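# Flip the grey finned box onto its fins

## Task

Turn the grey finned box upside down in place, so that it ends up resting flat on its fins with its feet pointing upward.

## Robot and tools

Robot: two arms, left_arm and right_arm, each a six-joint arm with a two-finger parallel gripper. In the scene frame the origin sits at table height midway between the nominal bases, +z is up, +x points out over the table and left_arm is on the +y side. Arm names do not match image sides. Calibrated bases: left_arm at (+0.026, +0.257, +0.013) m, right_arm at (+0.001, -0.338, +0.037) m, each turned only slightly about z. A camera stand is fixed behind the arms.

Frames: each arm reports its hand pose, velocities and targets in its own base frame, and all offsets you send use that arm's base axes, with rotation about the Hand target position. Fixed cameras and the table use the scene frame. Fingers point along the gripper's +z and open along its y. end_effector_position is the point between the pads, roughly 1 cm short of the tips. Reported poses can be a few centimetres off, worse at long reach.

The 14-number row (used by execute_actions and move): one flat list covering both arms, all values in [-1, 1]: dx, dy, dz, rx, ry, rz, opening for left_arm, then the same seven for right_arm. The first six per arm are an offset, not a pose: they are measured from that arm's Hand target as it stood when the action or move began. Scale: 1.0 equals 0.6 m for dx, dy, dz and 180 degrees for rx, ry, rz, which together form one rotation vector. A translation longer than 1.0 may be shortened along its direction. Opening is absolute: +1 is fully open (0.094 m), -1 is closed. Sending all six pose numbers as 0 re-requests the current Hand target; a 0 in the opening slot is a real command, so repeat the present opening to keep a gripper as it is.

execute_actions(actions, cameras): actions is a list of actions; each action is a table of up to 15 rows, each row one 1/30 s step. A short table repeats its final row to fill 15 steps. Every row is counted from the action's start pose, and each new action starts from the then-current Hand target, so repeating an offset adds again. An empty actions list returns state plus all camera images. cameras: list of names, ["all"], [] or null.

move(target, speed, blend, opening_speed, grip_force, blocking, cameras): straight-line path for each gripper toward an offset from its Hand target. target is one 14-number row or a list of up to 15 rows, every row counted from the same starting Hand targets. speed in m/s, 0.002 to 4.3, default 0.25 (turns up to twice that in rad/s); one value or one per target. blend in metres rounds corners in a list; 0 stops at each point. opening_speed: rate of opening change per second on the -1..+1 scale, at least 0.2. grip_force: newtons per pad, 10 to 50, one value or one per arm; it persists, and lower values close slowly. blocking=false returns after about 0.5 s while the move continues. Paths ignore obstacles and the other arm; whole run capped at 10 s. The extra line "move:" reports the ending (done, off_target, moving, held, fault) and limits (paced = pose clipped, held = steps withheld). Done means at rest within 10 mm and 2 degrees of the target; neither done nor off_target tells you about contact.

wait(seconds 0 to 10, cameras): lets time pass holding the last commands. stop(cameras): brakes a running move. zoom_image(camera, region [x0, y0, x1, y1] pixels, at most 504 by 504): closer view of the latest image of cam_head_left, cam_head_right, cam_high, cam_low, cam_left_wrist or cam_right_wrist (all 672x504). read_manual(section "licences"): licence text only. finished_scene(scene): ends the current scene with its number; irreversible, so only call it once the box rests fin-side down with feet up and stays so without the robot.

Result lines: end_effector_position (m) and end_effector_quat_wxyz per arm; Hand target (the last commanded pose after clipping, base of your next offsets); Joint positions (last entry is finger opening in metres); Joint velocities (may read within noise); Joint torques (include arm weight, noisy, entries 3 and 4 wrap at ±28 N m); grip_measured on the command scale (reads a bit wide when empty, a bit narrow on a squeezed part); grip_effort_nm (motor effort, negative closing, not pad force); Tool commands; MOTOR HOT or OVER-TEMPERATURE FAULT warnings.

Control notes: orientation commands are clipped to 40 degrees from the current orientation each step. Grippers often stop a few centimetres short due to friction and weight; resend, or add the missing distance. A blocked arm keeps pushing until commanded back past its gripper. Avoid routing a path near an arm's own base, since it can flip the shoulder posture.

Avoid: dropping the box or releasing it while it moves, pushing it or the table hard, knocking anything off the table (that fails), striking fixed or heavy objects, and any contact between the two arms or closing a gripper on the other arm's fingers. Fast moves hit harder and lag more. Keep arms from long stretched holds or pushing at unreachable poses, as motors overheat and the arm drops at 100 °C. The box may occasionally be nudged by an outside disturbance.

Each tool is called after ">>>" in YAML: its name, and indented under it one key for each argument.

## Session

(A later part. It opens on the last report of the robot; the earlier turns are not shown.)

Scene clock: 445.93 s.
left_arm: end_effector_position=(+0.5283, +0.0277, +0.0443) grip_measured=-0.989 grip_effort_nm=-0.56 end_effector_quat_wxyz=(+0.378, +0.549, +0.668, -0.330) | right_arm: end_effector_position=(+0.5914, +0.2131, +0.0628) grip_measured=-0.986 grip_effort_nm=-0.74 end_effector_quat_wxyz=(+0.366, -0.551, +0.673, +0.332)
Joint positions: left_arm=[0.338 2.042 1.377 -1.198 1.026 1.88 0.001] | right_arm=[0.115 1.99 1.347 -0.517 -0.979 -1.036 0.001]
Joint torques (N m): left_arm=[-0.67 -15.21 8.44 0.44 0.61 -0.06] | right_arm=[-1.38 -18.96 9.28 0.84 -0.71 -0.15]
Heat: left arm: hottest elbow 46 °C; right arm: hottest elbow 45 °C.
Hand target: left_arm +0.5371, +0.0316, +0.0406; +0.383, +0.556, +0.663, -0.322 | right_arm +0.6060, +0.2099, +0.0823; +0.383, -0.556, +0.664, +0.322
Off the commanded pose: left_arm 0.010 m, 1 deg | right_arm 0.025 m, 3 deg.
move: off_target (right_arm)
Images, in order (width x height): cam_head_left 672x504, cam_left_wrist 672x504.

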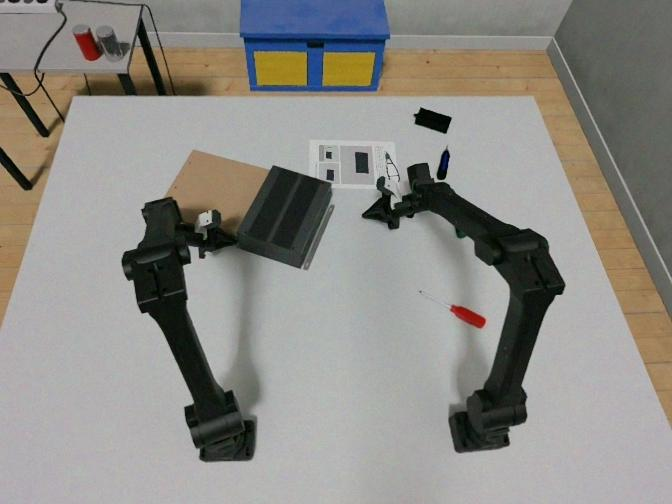

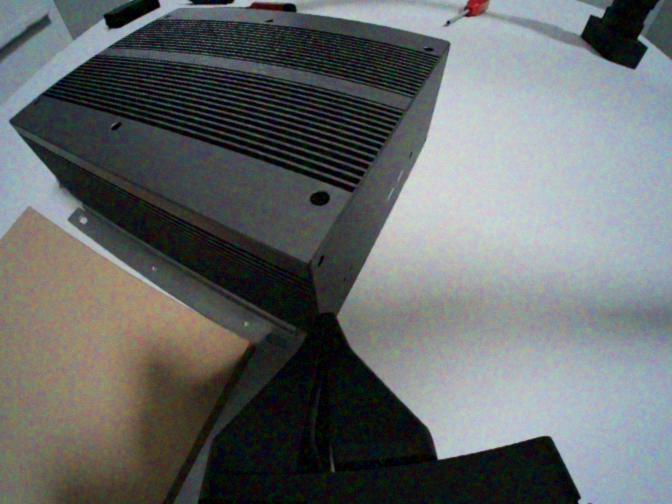

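>>> move:
  target:
    - [0.0,0.06,0.0,0,0,0,-1,0,0,0,0,0,0,-1]
    - [0.085,0.06,0.0,0,0,0,-1,0,0,0,0,0,0,-1]
    - [0.085,-0.14,0,0,0,0,-1,0,0,0,0,0,0,-1]
  speed: 0.1
  blend: [0.01,0.01,0]
  cameras: ["cam_head_left"]

Scene clock: 453.57 s.
left_arm: end_effector_position=(+0.5901, -0.0221, +0.0308) grip_measured=-0.989 grip_effort_nm=-0.56 end_effector_quat_wxyz=(+0.385, +0.545, +0.677, -0.311) | right_arm: end_effector_position=(+0.5913, +0.2131, +0.0628) grip_measured=-0.986 grip_effort_nm=-0.74 end_effector_quat_wxyz=(+0.366, -0.551, +0.673, +0.333)
Joint positions: left_arm=[0.219 2.091 1.439 -0.929 1.035 1.579 0.001] | right_arm=[0.115 1.99 1.347 -0.518 -0.979 -1.037 0.001]
Joint torques (N m): left_arm=[-4.89 -19.37 6.39 0.68 1.23 -0.32] | right_arm=[-1.38 -18.84 9.32 0.83 -0.74 -0.18]
Heat: left arm: hottest elbow 46 °C; right arm: hottest elbow 46 °C.
Hand target: left_arm +0.5880, -0.0525, +0.0404; +0.383, +0.557, +0.663, -0.322 | right_arm +0.6060, +0.2099, +0.0823; +0.383, -0.556, +0.664, +0.322
Off the commanded pose: left_arm 0.032 m, 2 deg | right_arm 0.025 m, 3 deg.
move: off_target (left_arm, right_arm)
Images, in order (width x height): cam_head_left 672x504.

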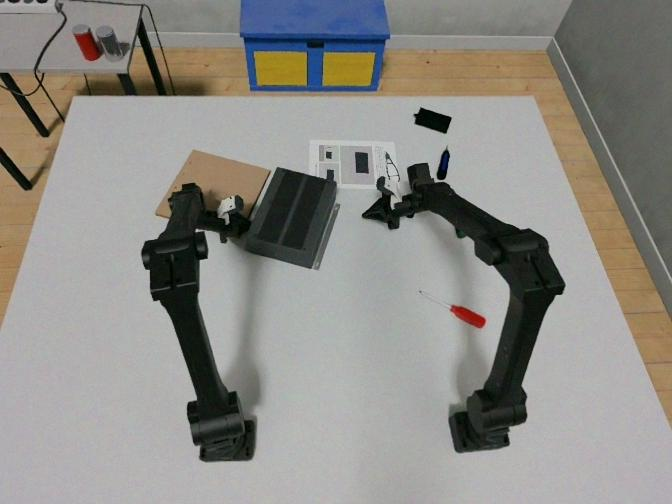

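>>> move:
  target: [-0.02,-0.15,0,0,0,0,-1,0,0,0,0,0,0,-1]
  speed: 0.1
  cameras: ["cam_head_left"]

Scene clock: 457.93 s.
left_arm: end_effector_position=(+0.5798, -0.1143, +0.0320) grip_measured=-0.989 grip_effort_nm=-0.56 end_effector_quat_wxyz=(+0.383, +0.542, +0.678, -0.315) | right_arm: end_effector_position=(+0.5913, +0.2131, +0.0628) grip_measured=-0.986 grip_effort_nm=-0.74 end_effector_quat_wxyz=(+0.366, -0.551, +0.673, +0.333)
Joint positions: left_arm=[0.06 2.011 1.291 -0.604 1.019 1.27 0.001] | right_arm=[0.115 1.99 1.347 -0.518 -0.979 -1.037 0.001]
Joint torques (N m): left_arm=[-4.78 -17.79 6.67 1.42 0.96 -0.31] | right_arm=[-1.67 -18.96 9.39 0.85 -0.74 -0.16]
Heat: left arm: hottest elbow 46 °C; right arm: hottest elbow 46 °C.
Hand target: left_arm +0.5761, -0.1425, +0.0405; +0.383, +0.557, +0.663, -0.322 | right_arm +0.6060, +0.2099, +0.0823; +0.383, -0.556, +0.664, +0.322
Off the commanded pose: left_arm 0.030 m, 2 deg | right_arm 0.025 m, 3 deg.
move: off_target (left_arm, right_arm)
Images, in order (width x height): cam_head_left 672x504.

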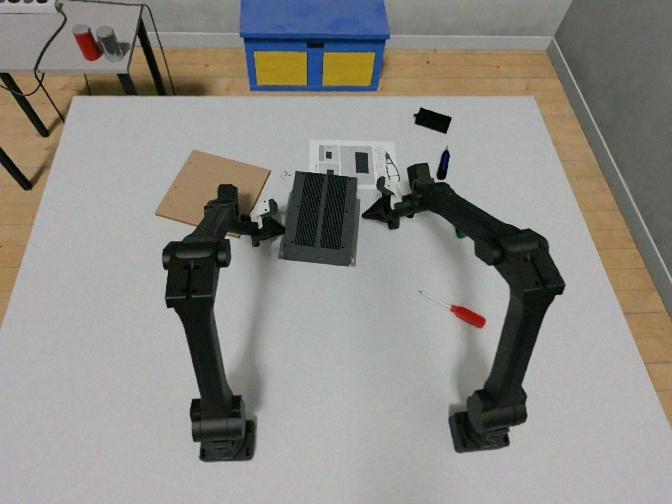

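>>> move:
  target:
    - [0.0,0.08,0.005,0,0,0,0.28,-0.065,0,-0.1,0,0,0,0.28]
    - [0.0,0.03,0.005,0,0,0,0.28,-0.065,0.05,-0.1,0,0,0,0.28]
  speed: 0.1

>>> move:
  target:
    - [0.0,-0.07,0.0,0,0,0,0.28,0,0.08,-0.0,0,0,0,0.28]
    - [0.0,-0.12,0.0,0,0,0,0.28,0,0.14,-0.0,0,0,0,0.28]
  speed: 0.06
  blend: [0.01,0]
  cameras: ["cam_head_left","cam_left_wrist","cam_right_wrist"]

Scene clock: 470.73 s.
left_arm: end_effector_position=(+0.5730, -0.1128, +0.0346) grip_measured=+0.277 grip_effort_nm=0.17 end_effector_quat_wxyz=(+0.379, +0.551, +0.670, -0.322) | right_arm: end_effector_position=(+0.5687, +0.2310, +0.0282) grip_measured=+0.279 grip_effort_nm=0.07 end_effector_quat_wxyz=(+0.386, -0.555, +0.665, +0.318)
Joint positions: left_arm=[0.065 2.01 1.299 -0.67 1.031 1.334 0.06] | right_arm=[0.153 1.993 1.213 -0.269 -0.956 -0.963 0.06]
Joint torques (N m): left_arm=[-2.61 -17.61 7.43 1.43 0.81 -0.35] | right_arm=[0.21 -15.21 6.04 1.77 -0.49 0.04]
Heat: left arm: hottest elbow 46 °C; right arm: hottest elbow 46 °C.
Hand target: left_arm +0.5761, -0.1244, +0.0435; +0.383, +0.556, +0.663, -0.322 | right_arm +0.5670, +0.2399, +0.0222; +0.383, -0.557, +0.664, +0.322
Off the commanded pose: left_arm 0.015 m, 1 deg | right_arm 0.011 m, 1 deg.
move: off_target (left_arm, right_arm)

Scene clock: 472.80 s.
left_arm: end_effector_position=(+0.5901, -0.1136, +0.0368) grip_measured=+0.277 grip_effort_nm=0.17 end_effector_quat_wxyz=(+0.395, +0.525, +0.698, -0.285) | right_arm: end_effector_position=(+0.5832, +0.2288, +0.0246) grip_measured=+0.279 grip_effort_nm=0.05 end_effector_quat_wxyz=(+0.392, -0.511, +0.705, +0.297)
Joint positions: left_arm=[0.052 1.978 1.251 -0.463 0.969 1.139 0.06] | right_arm=[0.159 1.989 1.188 -0.142 -0.879 -0.794 0.06]
Joint torques (N m): left_arm=[-11.87 -16.97 6.86 1.84 1.75 -0.57] | right_arm=[11.75 -14.62 7.92 3.22 -0.5 0.26]
Heat: left arm: hottest elbow 46 °C; right arm: hottest elbow 46 °C.
Hand target: left_arm +0.5760, -0.1964, +0.0433; +0.383, +0.556, +0.663, -0.322 | right_arm +0.5669, +0.3239, +0.0220; +0.382, -0.556, +0.664, +0.322
Off the commanded pose: left_arm 0.084 m, 7 deg | right_arm 0.097 m, 8 deg.
move: off_target (left_arm, right_arm)
Images, in order (width x height): cam_head_left 672x504, cam_left_wrist 672x504, cam_right_wrist 672x504.

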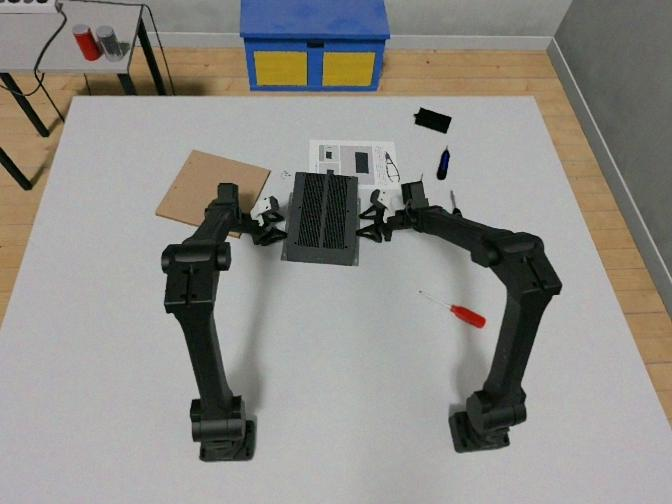

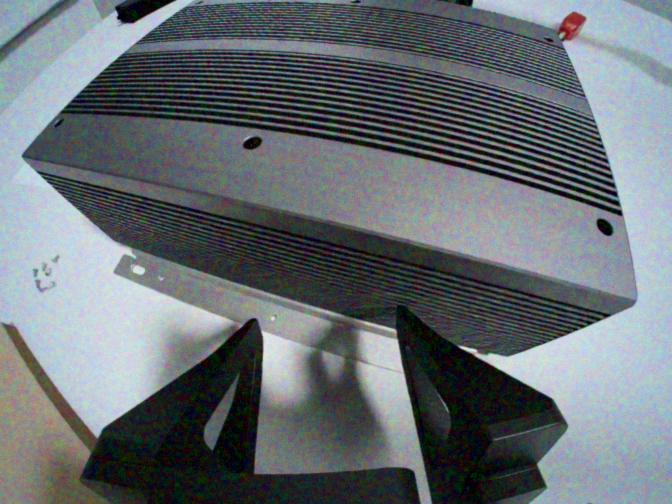

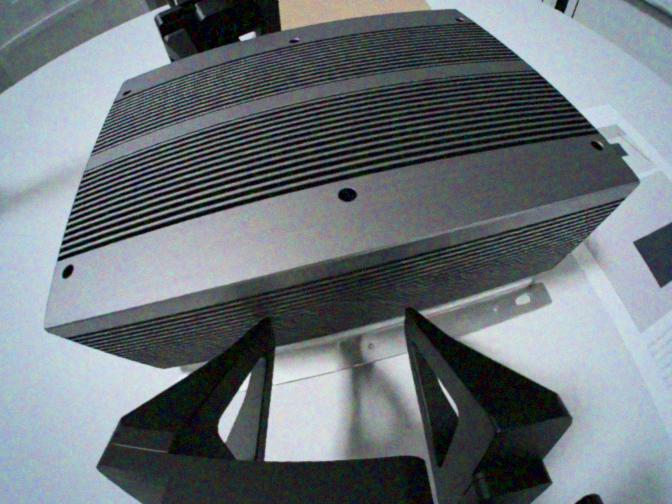

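>>> move:
  target: [-0.27,0.01,0.0,0,0,0,0.28,-0.27,-0.02,0,0,0,0,0.28]
  speed: 0.08
  cameras: ["cam_head_left"]

Scene clock: 479.23 s.
left_arm: end_effector_position=(+0.4389, -0.1234, +0.0372) grip_measured=+0.277 grip_effort_nm=0.17 end_effector_quat_wxyz=(+0.398, +0.531, +0.698, -0.269) | right_arm: end_effector_position=(+0.4555, +0.2271, +0.0257) grip_measured=+0.279 grip_effort_nm=0.06 end_effector_quat_wxyz=(+0.414, -0.510, +0.708, +0.259)
Joint positions: left_arm=[0.041 1.673 0.763 -0.245 0.942 1.127 0.06] | right_arm=[0.222 1.74 0.74 0.179 -0.775 -0.708 0.06]
Joint torques (N m): left_arm=[-11.99 -11.11 4.9 1.31 2.51 -0.62] | right_arm=[12.63 -10.52 4.22 1.76 -2.55 0.31]
Heat: left arm: hottest elbow 45 °C; right arm: hottest elbow 45 °C.
Hand target: left_arm +0.4140, -0.1905, +0.0434; +0.383, +0.557, +0.663, -0.322 | right_arm +0.4049, +0.3120, +0.0221; +0.383, -0.556, +0.664, +0.322
Off the commanded pose: left_arm 0.072 m, 8 deg | right_arm 0.099 m, 11 deg.
move: off_target (left_arm, right_arm)
Images, in order (width x height): cam_head_left 672x504.

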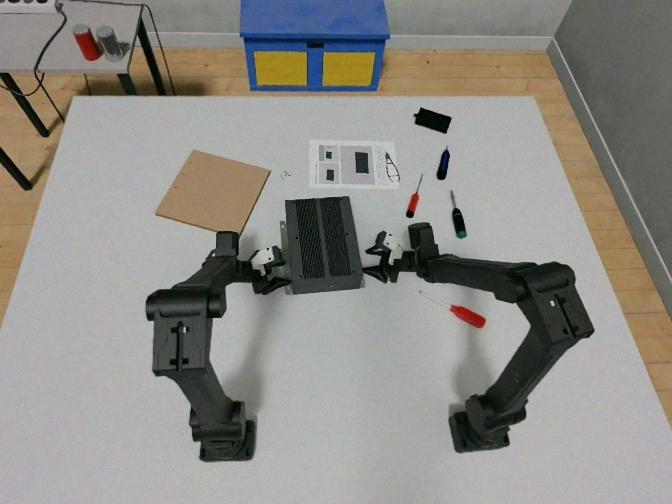

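>>> move:
  target:
    - [0.02,-0.02,0.02,0,0,0,0.28,0.06,0.02,0.02,0,0,0,0.28]
    - [0.03,-0.03,0.12,0,0,0,0.28,0.08,0.02,0.14,0,0,0,0.28]
  speed: 0.06
  blend: [0.005,0]
  cameras: ["cam_head_left","cam_low"]

Scene clock: 488.93 s.
left_arm: end_effector_position=(+0.4134, -0.1346, +0.0508) grip_measured=+0.277 grip_effort_nm=0.17 end_effector_quat_wxyz=(+0.342, +0.522, +0.727, -0.287) | right_arm: end_effector_position=(+0.4515, +0.2228, +0.0385) grip_measured=+0.279 grip_effort_nm=0.06 end_effector_quat_wxyz=(+0.344, -0.502, +0.745, +0.272)
Joint positions: left_arm=[0.002 1.594 0.764 -0.428 0.886 1.098 0.06] | right_arm=[0.222 1.686 0.818 -0.127 -0.749 -0.732 0.06]
Joint torques (N m): left_arm=[-12.28 -14.68 12.23 1.43 4.44 -0.94] | right_arm=[11.34 -16.03 11.88 2.07 -4.34 0.42]
Heat: left arm: hottest elbow 45 °C; right arm: hottest elbow 44 °C.
Hand target: left_arm +0.4319, -0.2085, +0.1153; +0.383, +0.557, +0.663, -0.322 | right_arm +0.4529, +0.3239, +0.1061; +0.383, -0.557, +0.664, +0.322
Off the commanded pose: left_arm 0.100 m, 10 deg | right_arm 0.122 m, 13 deg.
move: off_target (left_arm, right_arm)
Images, in order (width x height): cam_head_left 672x504, cam_low 672x504.

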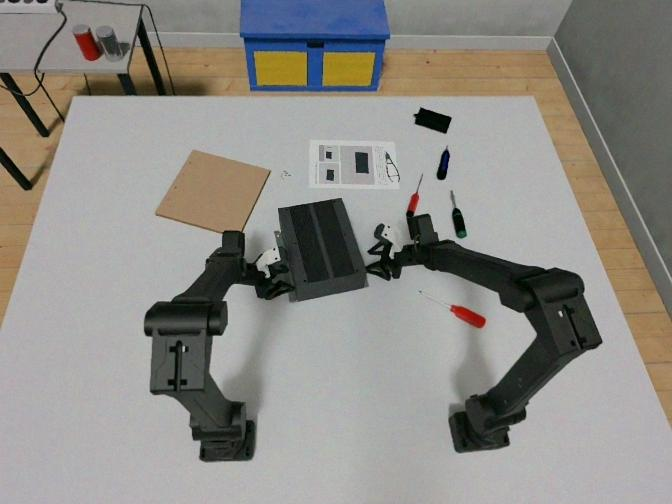

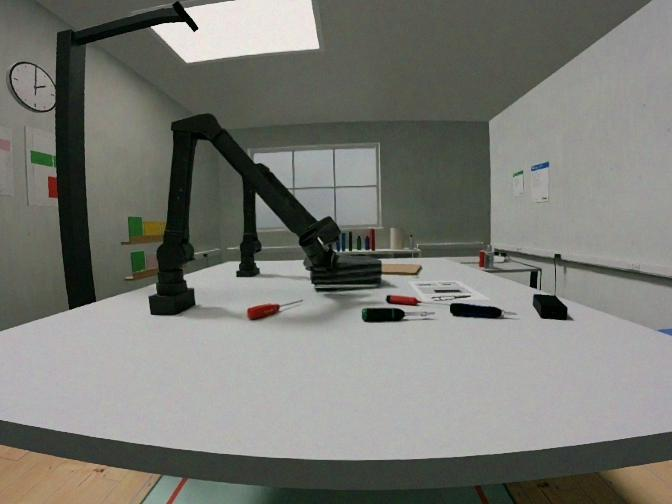

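>>> move:
  target: [0.06,-0.02,0.05,0,0,0,0.28,-0.03,0.02,0.06,0,0,0,0.28]
  speed: 0.06
  cameras: ["cam_head_left","cam_low"]

Scene clock: 494.10 s.
left_arm: end_effector_position=(+0.4109, -0.1432, +0.0695) grip_measured=+0.278 grip_effort_nm=0.13 end_effector_quat_wxyz=(+0.319, +0.515, +0.731, -0.315) | right_arm: end_effector_position=(+0.4512, +0.2161, +0.0603) grip_measured=+0.278 grip_effort_nm=0.11 end_effector_quat_wxyz=(+0.346, -0.502, +0.753, +0.248)
Joint positions: left_arm=[-0.014 1.575 0.813 -0.558 0.905 1.091 0.06] | right_arm=[0.222 1.613 0.818 -0.189 -0.699 -0.735 0.06]
Joint torques (N m): left_arm=[-12.34 -13.22 17.65 2.95 3.76 -1.1] | right_arm=[14.15 -17.03 11.88 1.59 -5.74 0.72]
Heat: left arm: hottest wrist yaw 48 °C; right arm: hottest elbow 44 °C.
Hand target: left_arm +0.4680, -0.2204, +0.1455; +0.383, +0.557, +0.663, -0.322 | right_arm +0.4349, +0.3359, +0.1419; +0.382, -0.556, +0.664, +0.322
Off the commanded pose: left_arm 0.122 m, 12 deg | right_arm 0.146 m, 15 deg.
move: off_target (left_arm, right_arm)
Images, in order (width x height): cam_head_left 672x504, cam_low 672x504.

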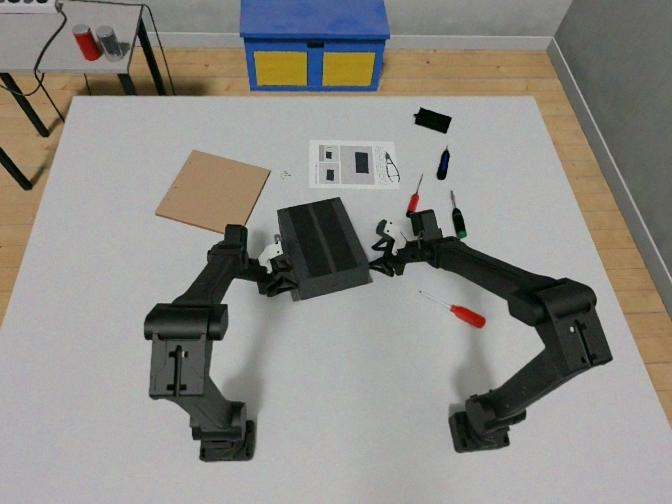

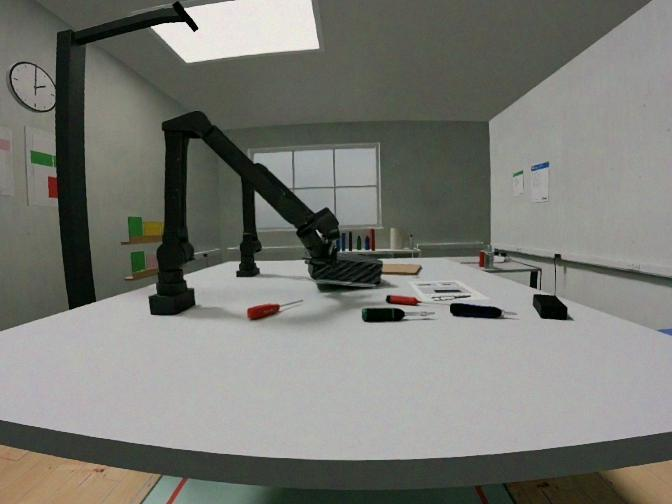

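>>> move:
  target: [0.04,-0.02,0.03,0,0,0,0.28,-0.03,0.01,0.03,0,0,0,0.28]
  speed: 0.06
  cameras: ["cam_head_left","cam_low"]

Scene clock: 500.63 s.
left_arm: end_effector_position=(+0.4916, -0.1235, +0.1082) grip_measured=+0.278 grip_effort_nm=0.13 end_effector_quat_wxyz=(+0.358, +0.522, +0.732, -0.250) | right_arm: end_effector_position=(+0.4184, +0.2397, +0.0937) grip_measured=+0.279 grip_effort_nm=0.07 end_effector_quat_wxyz=(+0.330, -0.496, +0.752, +0.283)
Joint positions: left_arm=[0.013 1.615 0.997 -0.562 0.839 1.076 0.06] | right_arm=[0.279 1.507 0.797 -0.273 -0.726 -0.659 0.06]
Joint torques (N m): left_arm=[-15.44 -13.92 12.79 1.21 5.59 -1.07] | right_arm=[12.34 -13.98 12.38 4.27 -3.52 0.38]
Heat: left arm: hottest wrist yaw 55 °C; right arm: hottest wrist yaw 54 °C.
Hand target: left_arm +0.4920, -0.2325, +0.1633; +0.383, +0.556, +0.663, -0.322 | right_arm +0.4169, +0.3419, +0.1600; +0.383, -0.556, +0.664, +0.322
Off the commanded pose: left_arm 0.122 m, 12 deg | right_arm 0.122 m, 14 deg.
move: off_target (left_arm, right_arm)
Images, in order (width x height): cam_head_left 672x504, cam_low 672x504.

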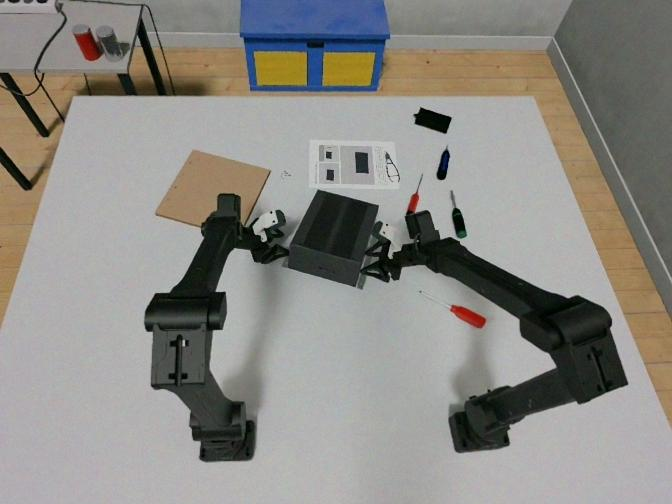

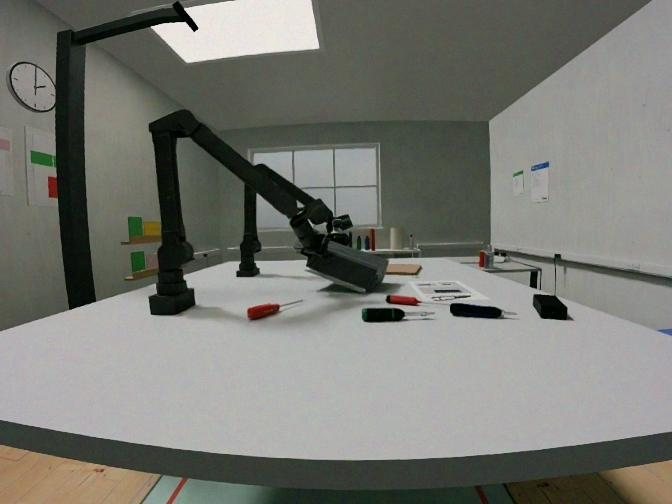

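>>> move:
  target: [-0.04,-0.01,0.06,0,0,0,0.28,0.08,0.015,0.07,0,0,0,0.28]
  speed: 0.06
  cameras: ["cam_head_left","cam_low"]

Scene clock: 507.40 s.
left_arm: end_effector_position=(+0.4844, -0.1249, +0.1251) grip_measured=+0.278 grip_effort_nm=0.13 end_effector_quat_wxyz=(+0.356, +0.512, +0.738, -0.258) | right_arm: end_effector_position=(+0.4278, +0.2430, +0.1156) grip_measured=+0.281 grip_effort_nm=-0.09 end_effector_quat_wxyz=(+0.294, -0.461, +0.782, +0.300)
Joint positions: left_arm=[0.012 1.574 0.997 -0.604 0.847 1.049 0.06] | right_arm=[0.282 1.501 0.883 -0.421 -0.721 -0.578 0.06]
Joint torques (N m): left_arm=[-16.32 -17.67 11.56 0.68 5.22 -1.02] | right_arm=[11.58 -11.52 18.5 4.36 -4.18 -0.64]
Heat: left arm: hottest wrist yaw 69 °C; right arm: hottest wrist yaw 54 °C.
Hand target: left_arm +0.4680, -0.2384, +0.1995; +0.383, +0.557, +0.663, -0.322 | right_arm +0.4650, +0.3509, +0.2022; +0.383, -0.556, +0.664, +0.322
Off the commanded pose: left_arm 0.137 m, 13 deg | right_arm 0.143 m, 20 deg.
move: off_target (left_arm, right_arm)
Images, in order (width x height): cam_head_left 672x504, cam_low 672x504.

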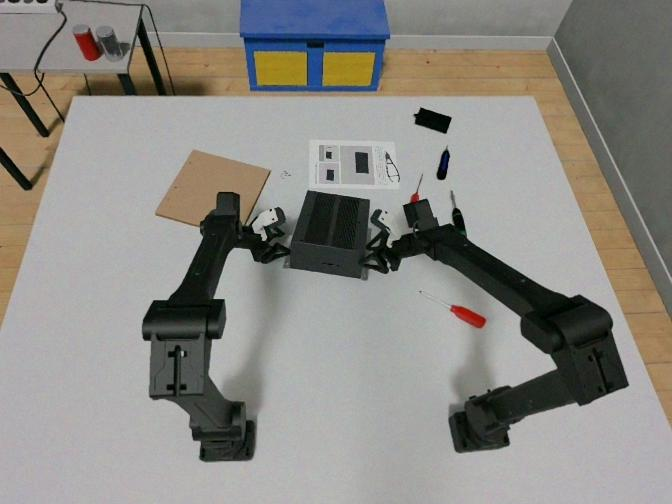

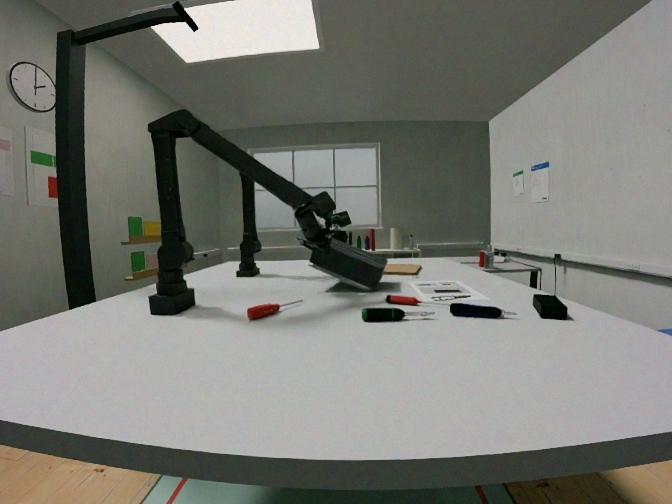

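>>> move:
  target: [0.07,0.01,0.08,0,0,0,0.28,0.12,0.01,0.09,0,0,0,0.28]
  speed: 0.09
  cameras: ["cam_head_left","cam_low"]

Scene clock: 516.17 s.
left_arm: end_effector_position=(+0.4886, -0.1476, +0.1784) grip_measured=+0.278 grip_effort_nm=0.12 end_effector_quat_wxyz=(+0.329, +0.475, +0.754, -0.312) | right_arm: end_effector_position=(+0.5355, +0.2487, +0.1738) grip_measured=+0.282 grip_effort_nm=-0.12 end_effector_quat_wxyz=(+0.322, -0.462, +0.773, +0.294)
Joint positions: left_arm=[-0.024 1.549 1.116 -0.783 0.892 0.93 0.06] | right_arm=[0.234 1.658 1.232 -0.579 -0.746 -0.616 0.06]
Joint torques (N m): left_arm=[-12.45 -13.45 17.01 2.36 3.7 0.17] | right_arm=[11.52 -16.26 16.43 2.69 -4.3 -0.62]
Heat: left arm: hottest wrist yaw 79 °C; right arm: hottest wrist yaw 58 °C.
Hand target: left_arm +0.5100, -0.2324, +0.2475; +0.383, +0.557, +0.663, -0.322 | right_arm +0.5370, +0.3569, +0.2561; +0.383, -0.556, +0.664, +0.322
Off the commanded pose: left_arm 0.112 m, 15 deg | right_arm 0.136 m, 18 deg.
move: off_target (left_arm, right_arm)
Images, in order (width x height): cam_head_left 672x504, cam_low 672x504.

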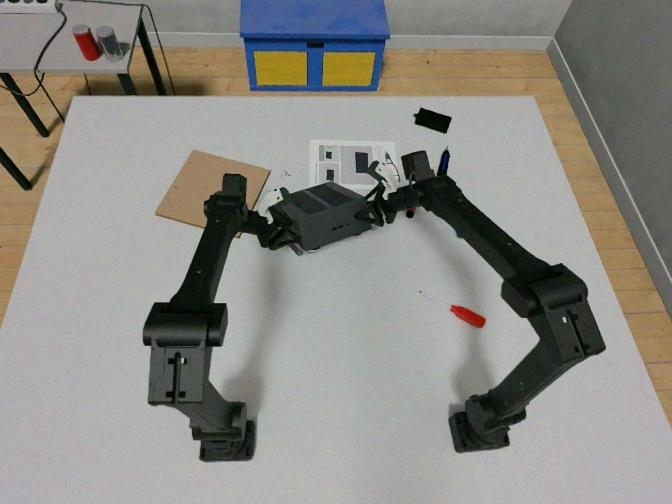

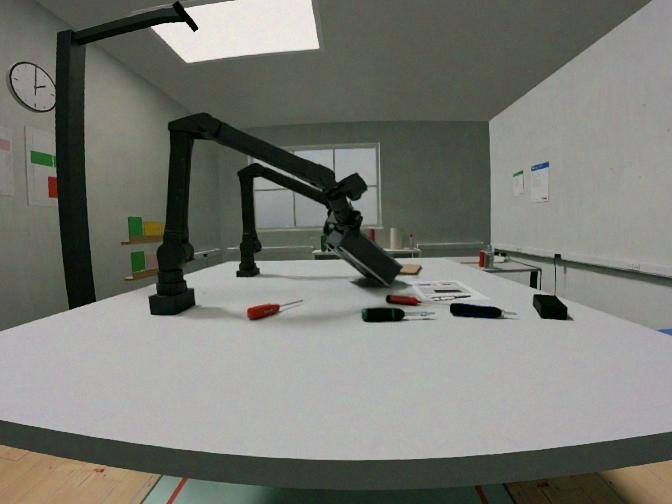

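>>> move:
  target: [0.22,0.01,0.05,0,0,0,0.28,0.12,0.0,0.05,0,0,0,0.28]
  speed: 0.12
  cameras: ["cam_head_left","cam_low"]

Scene clock: 523.53 s.
left_arm: end_effector_position=(+0.6224, -0.1426, +0.2375) grip_measured=+0.279 grip_effort_nm=0.10 end_effector_quat_wxyz=(+0.360, +0.516, +0.716, -0.302) | right_arm: end_effector_position=(+0.6360, +0.2387, +0.2131) grip_measured=+0.283 grip_effort_nm=-0.14 end_effector_quat_wxyz=(+0.351, -0.464, +0.763, +0.282)
Joint positions: left_arm=[-0.004 1.836 1.64 -1.021 0.933 1.066 0.06] | right_arm=[0.181 1.839 1.575 -0.709 -0.768 -0.664 0.06]
Joint torques (N m): left_arm=[-10.81 -15.27 17.07 2.3 2.61 -0.61] | right_arm=[11.52 -20.54 14.17 1.4 -4.55 -0.66]
Heat: left arm: hottest wrist yaw 76 °C; right arm: hottest wrist yaw 61 °C.
Hand target: left_arm +0.6420, -0.2266, +0.2775; +0.383, +0.557, +0.663, -0.322 | right_arm +0.6090, +0.3569, +0.2860; +0.383, -0.556, +0.664, +0.322
Off the commanded pose: left_arm 0.095 m, 8 deg | right_arm 0.141 m, 17 deg.
move: off_target (left_arm, right_arm)
Images, in order (width x height): cam_head_left 672x504, cam_low 672x504.

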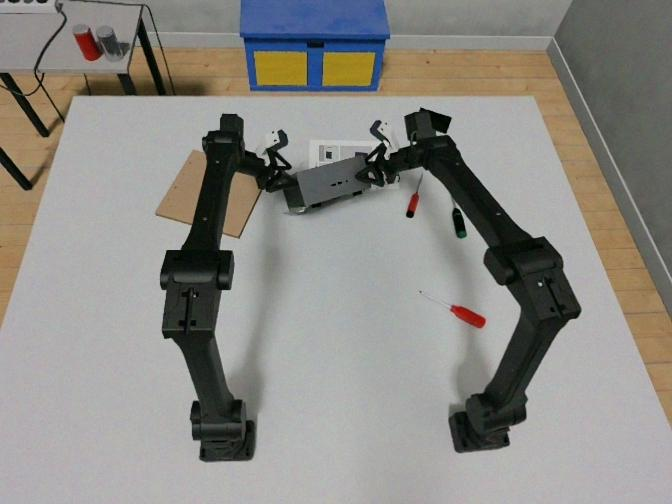

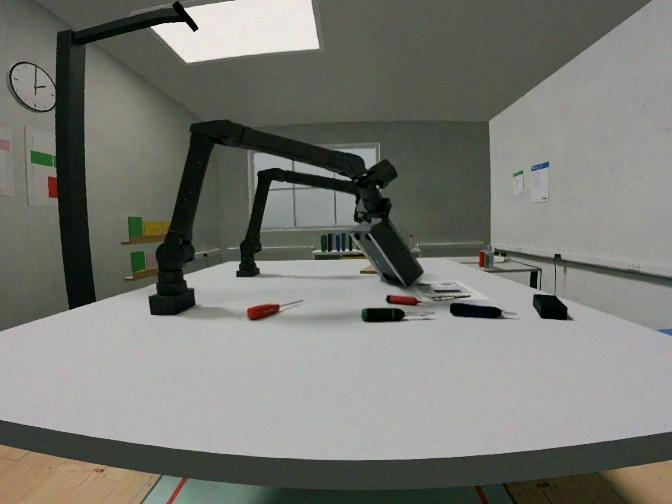

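>>> move:
  target: [0.09,0.0,-0.06,0,0,0,0.28,0.1,0.0,-0.05,0,0,0,0.28]
  speed: 0.08
  cameras: ["cam_head_left","cam_low","cam_high"]

Scene clock: 532.30 s.
left_arm: end_effector_position=(+0.6807, -0.1273, +0.2527) grip_measured=+0.279 grip_effort_nm=0.10 end_effector_quat_wxyz=(+0.396, +0.520, +0.701, -0.286) | right_arm: end_effector_position=(+0.6994, +0.2507, +0.2268) grip_measured=+0.283 grip_effort_nm=-0.14 end_effector_quat_wxyz=(+0.382, -0.484, +0.735, +0.284)
Joint positions: left_arm=[0.023 1.953 1.833 -1.022 0.959 1.075 0.06] | right_arm=[0.174 1.992 1.815 -0.742 -0.81 -0.703 0.06]
Joint torques (N m): left_arm=[-12.34 -13.51 14.27 2.25 1.55 -0.55] | right_arm=[9.99 -19.08 11.89 0.84 -3.31 -0.57]
Heat: left arm: hottest wrist yaw 68 °C; right arm: hottest wrist yaw 64 °C.
Hand target: left_arm +0.6960, -0.2266, +0.2414; +0.383, +0.557, +0.663, -0.322 | right_arm +0.6691, +0.3568, +0.2562; +0.383, -0.556, +0.664, +0.321
Off the commanded pose: left_arm 0.101 m, 7 deg | right_arm 0.114 m, 12 deg.
move: off_target (left_arm, right_arm)
Images, in order (width x height): cam_head_left 672x504, cam_high 672x504, cam_low 672x504.

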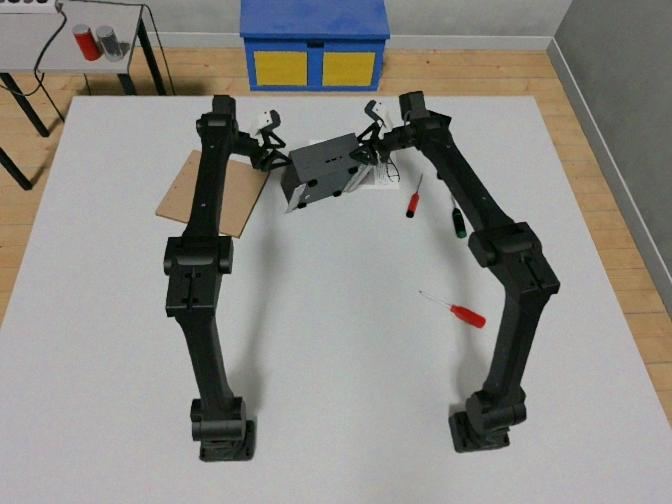

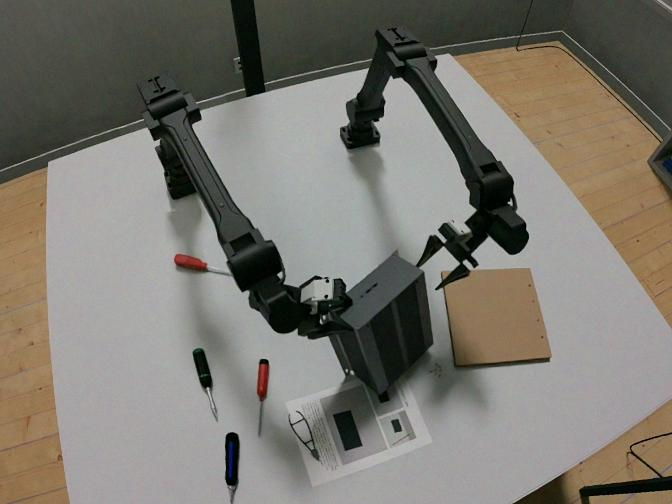

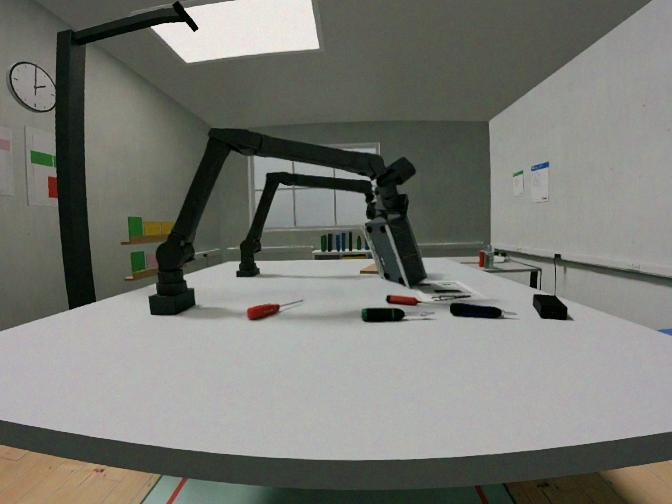

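>>> move:
  target: [0.07,0.0,-0.06,0,0,0,0.28,0.08,0.0,-0.06,0,0,0,0.28]
  speed: 0.06
  cameras: ["cam_head_left","cam_low","cam_high"]

Scene clock: 537.57 s.
left_arm: end_effector_position=(+0.7227, -0.1158, +0.2540) grip_measured=+0.279 grip_effort_nm=0.10 end_effector_quat_wxyz=(+0.418, +0.521, +0.692, -0.276) | right_arm: end_effector_position=(+0.7433, +0.2603, +0.2341) grip_measured=+0.282 grip_effort_nm=-0.14 end_effector_quat_wxyz=(+0.400, -0.483, +0.720, +0.296)
Joint positions: left_arm=[0.04 2.054 1.981 -1.022 0.974 1.075 0.06] | right_arm=[0.17 2.114 2.007 -0.766 -0.852 -0.684 0.06]
Joint torques (N m): left_arm=[-13.04 -12.81 12.37 2.24 0.91 -0.41] | right_arm=[9 -19.08 10.4 1.09 -2.02 -0.93]
Heat: left arm: hottest wrist yaw 63 °C; right arm: hottest wrist yaw 61 °C.
Hand target: left_arm +0.7380, -0.2264, +0.2052; +0.383, +0.556, +0.663, -0.322 | right_arm +0.7170, +0.3569, +0.2199; +0.382, -0.556, +0.664, +0.322
Off the commanded pose: left_arm 0.122 m, 8 deg | right_arm 0.101 m, 11 deg.
move: off_target (left_arm, right_arm)
Images, in order (width x height): cam_head_left 672x504, cam_high 672x504, cam_low 672x504.

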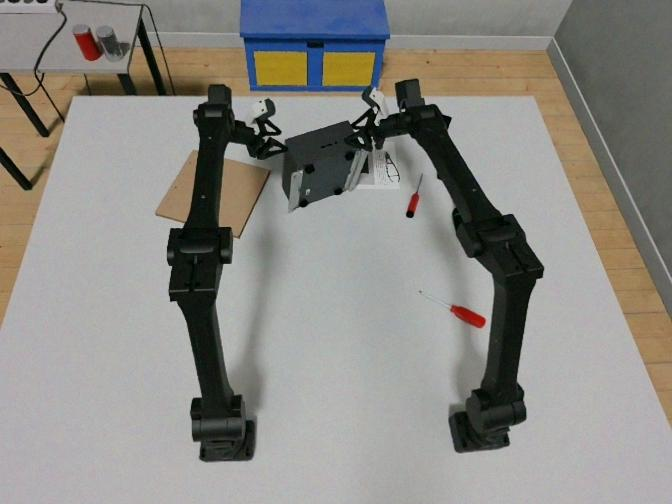

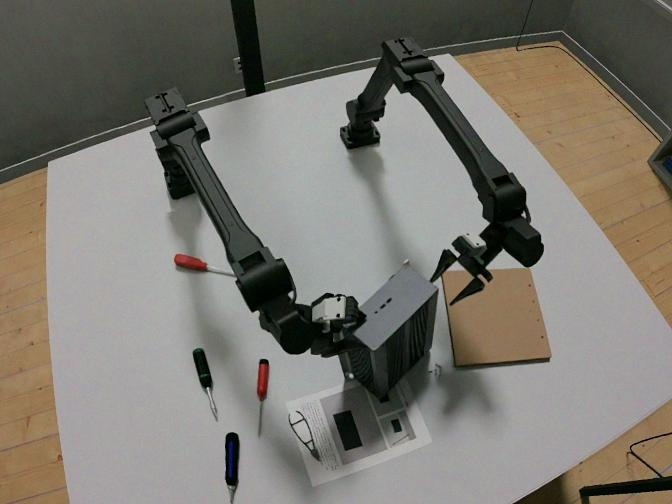

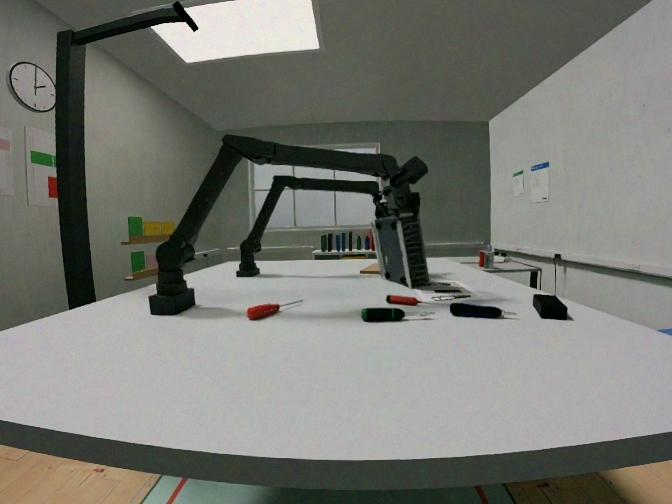

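>>> move:
  target: [0.05,0.0,-0.06,0,0,0,0.28,0.06,0.0,-0.06,0,0,0,0.28]
  speed: 0.06
  cameras: ["cam_head_left","cam_low","cam_high"]

>>> zoom_image:
  camera: "cam_low"
  region: [340, 190, 480, 310]

Scene clock: 544.40 s.
left_arm: end_effector_position=(+0.7517, -0.1081, +0.2513) grip_measured=+0.279 grip_effort_nm=0.10 end_effector_quat_wxyz=(+0.434, +0.523, +0.683, -0.267) | right_arm: end_effector_position=(+0.7738, +0.2675, +0.2393) grip_measured=+0.282 grip_effort_nm=-0.14 end_effector_quat_wxyz=(+0.422, -0.500, +0.696, +0.295)
Joint positions: left_arm=[0.05 2.128 2.084 -1.01 0.986 1.075 0.06] | right_arm=[0.169 2.208 2.159 -0.782 -0.882 -0.715 0.06]
Joint torques (N m): left_arm=[-13.57 -12.04 10.63 2.15 0.44 -0.29] | right_arm=[8.35 -17.26 9.2 0.92 -1 -0.84]
Heat: left arm: hottest wrist yaw 57 °C; right arm: hottest wrist yaw 56 °C.
Hand target: left_arm +0.7681, -0.2265, +0.1695; +0.383, +0.557, +0.663, -0.322 | right_arm +0.7530, +0.3569, +0.1841; +0.383, -0.556, +0.664, +0.322
Off the commanded pose: left_arm 0.145 m, 10 deg | right_arm 0.107 m, 9 deg.
move: off_target (left_arm, right_arm)
Images, in order (width x height): cam_head_left 672x504, cam_high 672x504, cam_low 672x504.

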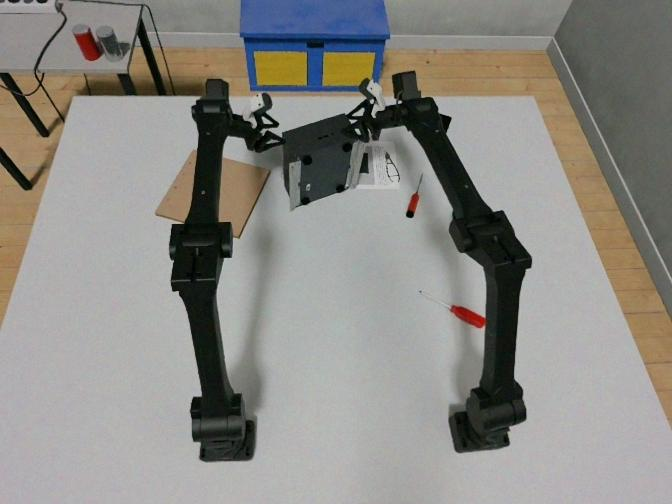

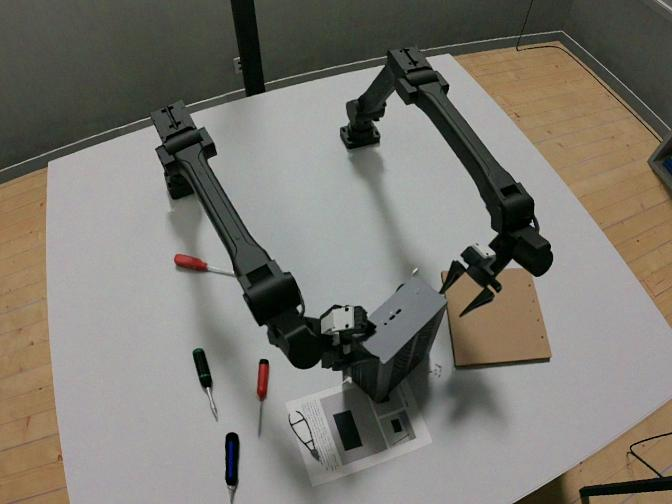

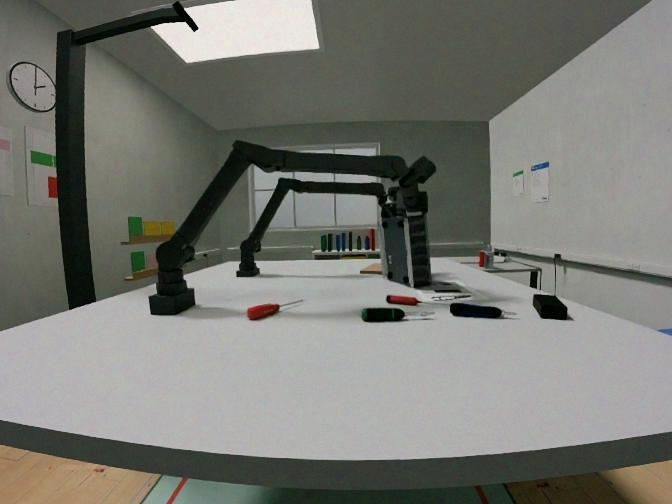

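Scaled by 3.600.

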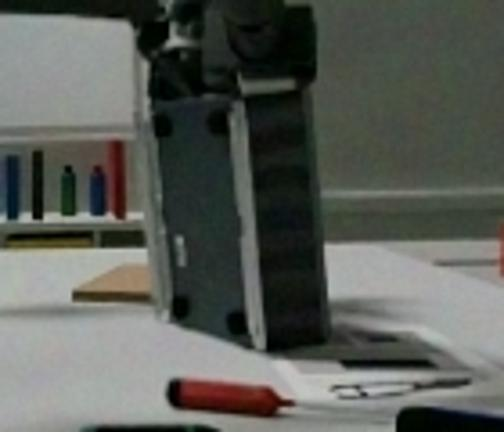

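>>> move:
  target: [0.0,0.17,0.08,0,0,0,0.28,0.0,-0.12,0.08,0,0,0,0.28]
  speed: 0.05

>>> move:
  target: [0.0,0.1,0.03,0,0,0,0.28,0.0,-0.12,0.03,0,0,0,0.28]
  speed: 0.06
  cameras: ["cam_head_left","cam_low","cam_right_wrist","cam_left_wrist"]

Scene clock: 553.57 s.
left_arm: end_effector_position=(+0.7551, -0.1088, +0.2499) grip_measured=+0.279 grip_effort_nm=0.10 end_effector_quat_wxyz=(+0.395, +0.549, +0.667, -0.314) | right_arm: end_effector_position=(+0.7616, +0.2549, +0.2405) grip_measured=+0.282 grip_effort_nm=-0.13 end_effector_quat_wxyz=(+0.397, -0.543, +0.676, +0.301)
Joint positions: left_arm=[0.055 2.3 2.403 -1.405 1.036 1.278 0.06] | right_arm=[0.15 2.243 2.257 -1.002 -0.923 -0.909 0.06]
Joint torques (N m): left_arm=[-2.67 -17.9 12.04 1.11 0.5 -0.11] | right_arm=[2.43 -20.42 10.74 0.03 -1.45 -0.2]
Heat: left arm: hottest elbow 54 °C; right arm: hottest elbow 51 °C.
Hand target: left_arm +0.7680, -0.1244, +0.2173; +0.383, +0.556, +0.663, -0.322 | right_arm +0.7530, +0.2849, +0.2322; +0.383, -0.556, +0.664, +0.321
Off the commanded pose: left_arm 0.038 m, 2 deg | right_arm 0.032 m, 4 deg.
move: off_target (left_arm, right_arm)

Scene clock: 555.63 s.
left_arm: end_effector_position=(+0.7609, -0.0689, +0.2438) grip_measured=+0.279 grip_effort_nm=0.10 end_effector_quat_wxyz=(+0.383, +0.552, +0.667, -0.322) | right_arm: end_effector_position=(+0.7424, +0.2195, +0.2377) grip_measured=+0.281 grip_effort_nm=-0.08 end_effector_quat_wxyz=(+0.369, -0.552, +0.671, +0.331)
Joint positions: left_arm=[0.108 2.449 2.671 -1.67 1.043 1.421 0.06] | right_arm=[0.1 2.252 2.285 -1.207 -0.986 -1.063 0.06]
Joint torques (N m): left_arm=[-0.38 -21.13 12.46 0.39 0.77 -0.07] | right_arm=[-1.73 -21.42 12.19 0.77 -0.74 -0.15]
Heat: left arm: hottest elbow 54 °C; right arm: hottest elbow 52 °C.
Hand target: left_arm +0.7680, -0.0644, +0.2354; +0.383, +0.557, +0.663, -0.322 | right_arm +0.7530, +0.2129, +0.2501; +0.383, -0.556, +0.664, +0.322
Off the commanded pose: left_arm 0.012 m, 1 deg | right_arm 0.018 m, 2 deg.
joint sent to its limit (left arm) — joint 4 (wrist pitch), lower limit. The joint targets still meet the commanded pose.
move: off_target (left_arm, right_arm)
Images, in order (width x height): cam_head_left 672x504, cam_low 672x504, cam_left_wrist 672x504, cam_right_wrist 672x504.

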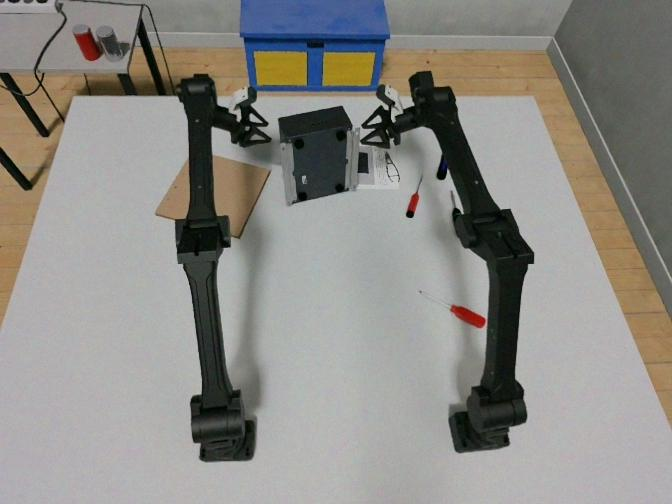

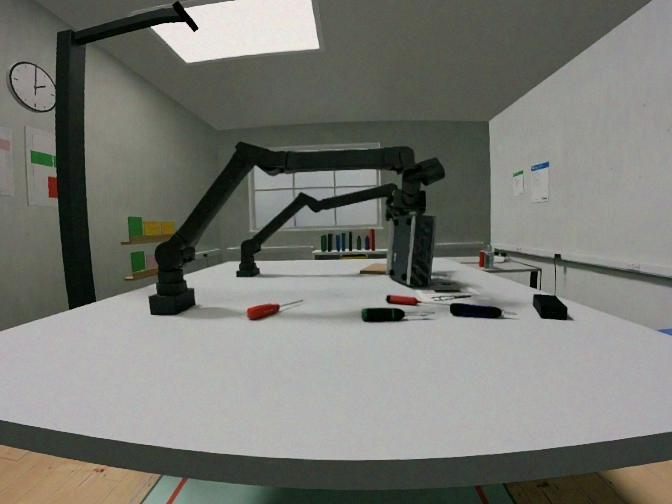

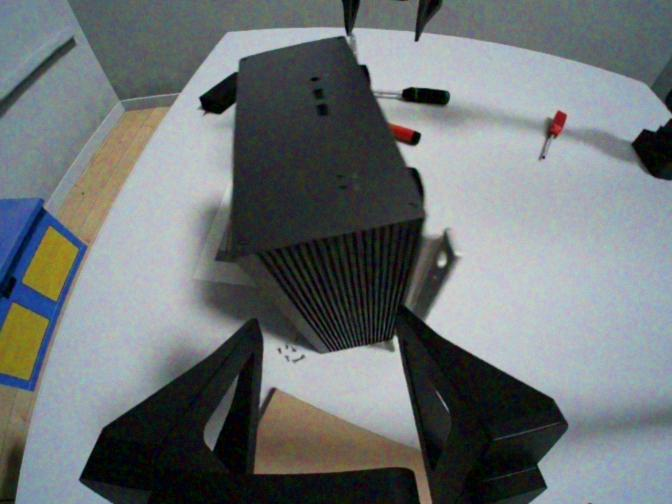

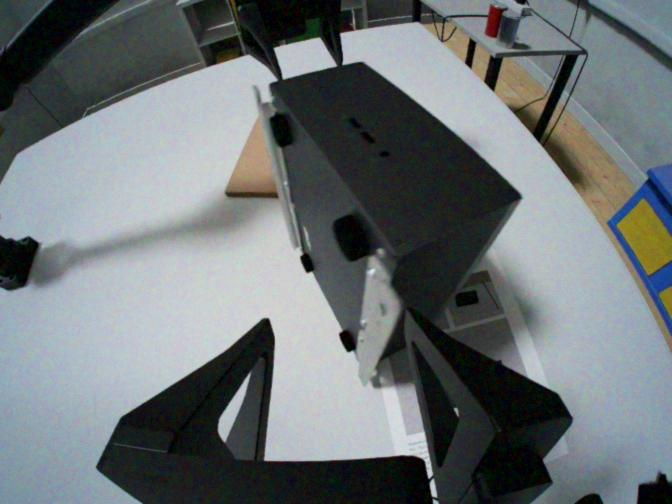

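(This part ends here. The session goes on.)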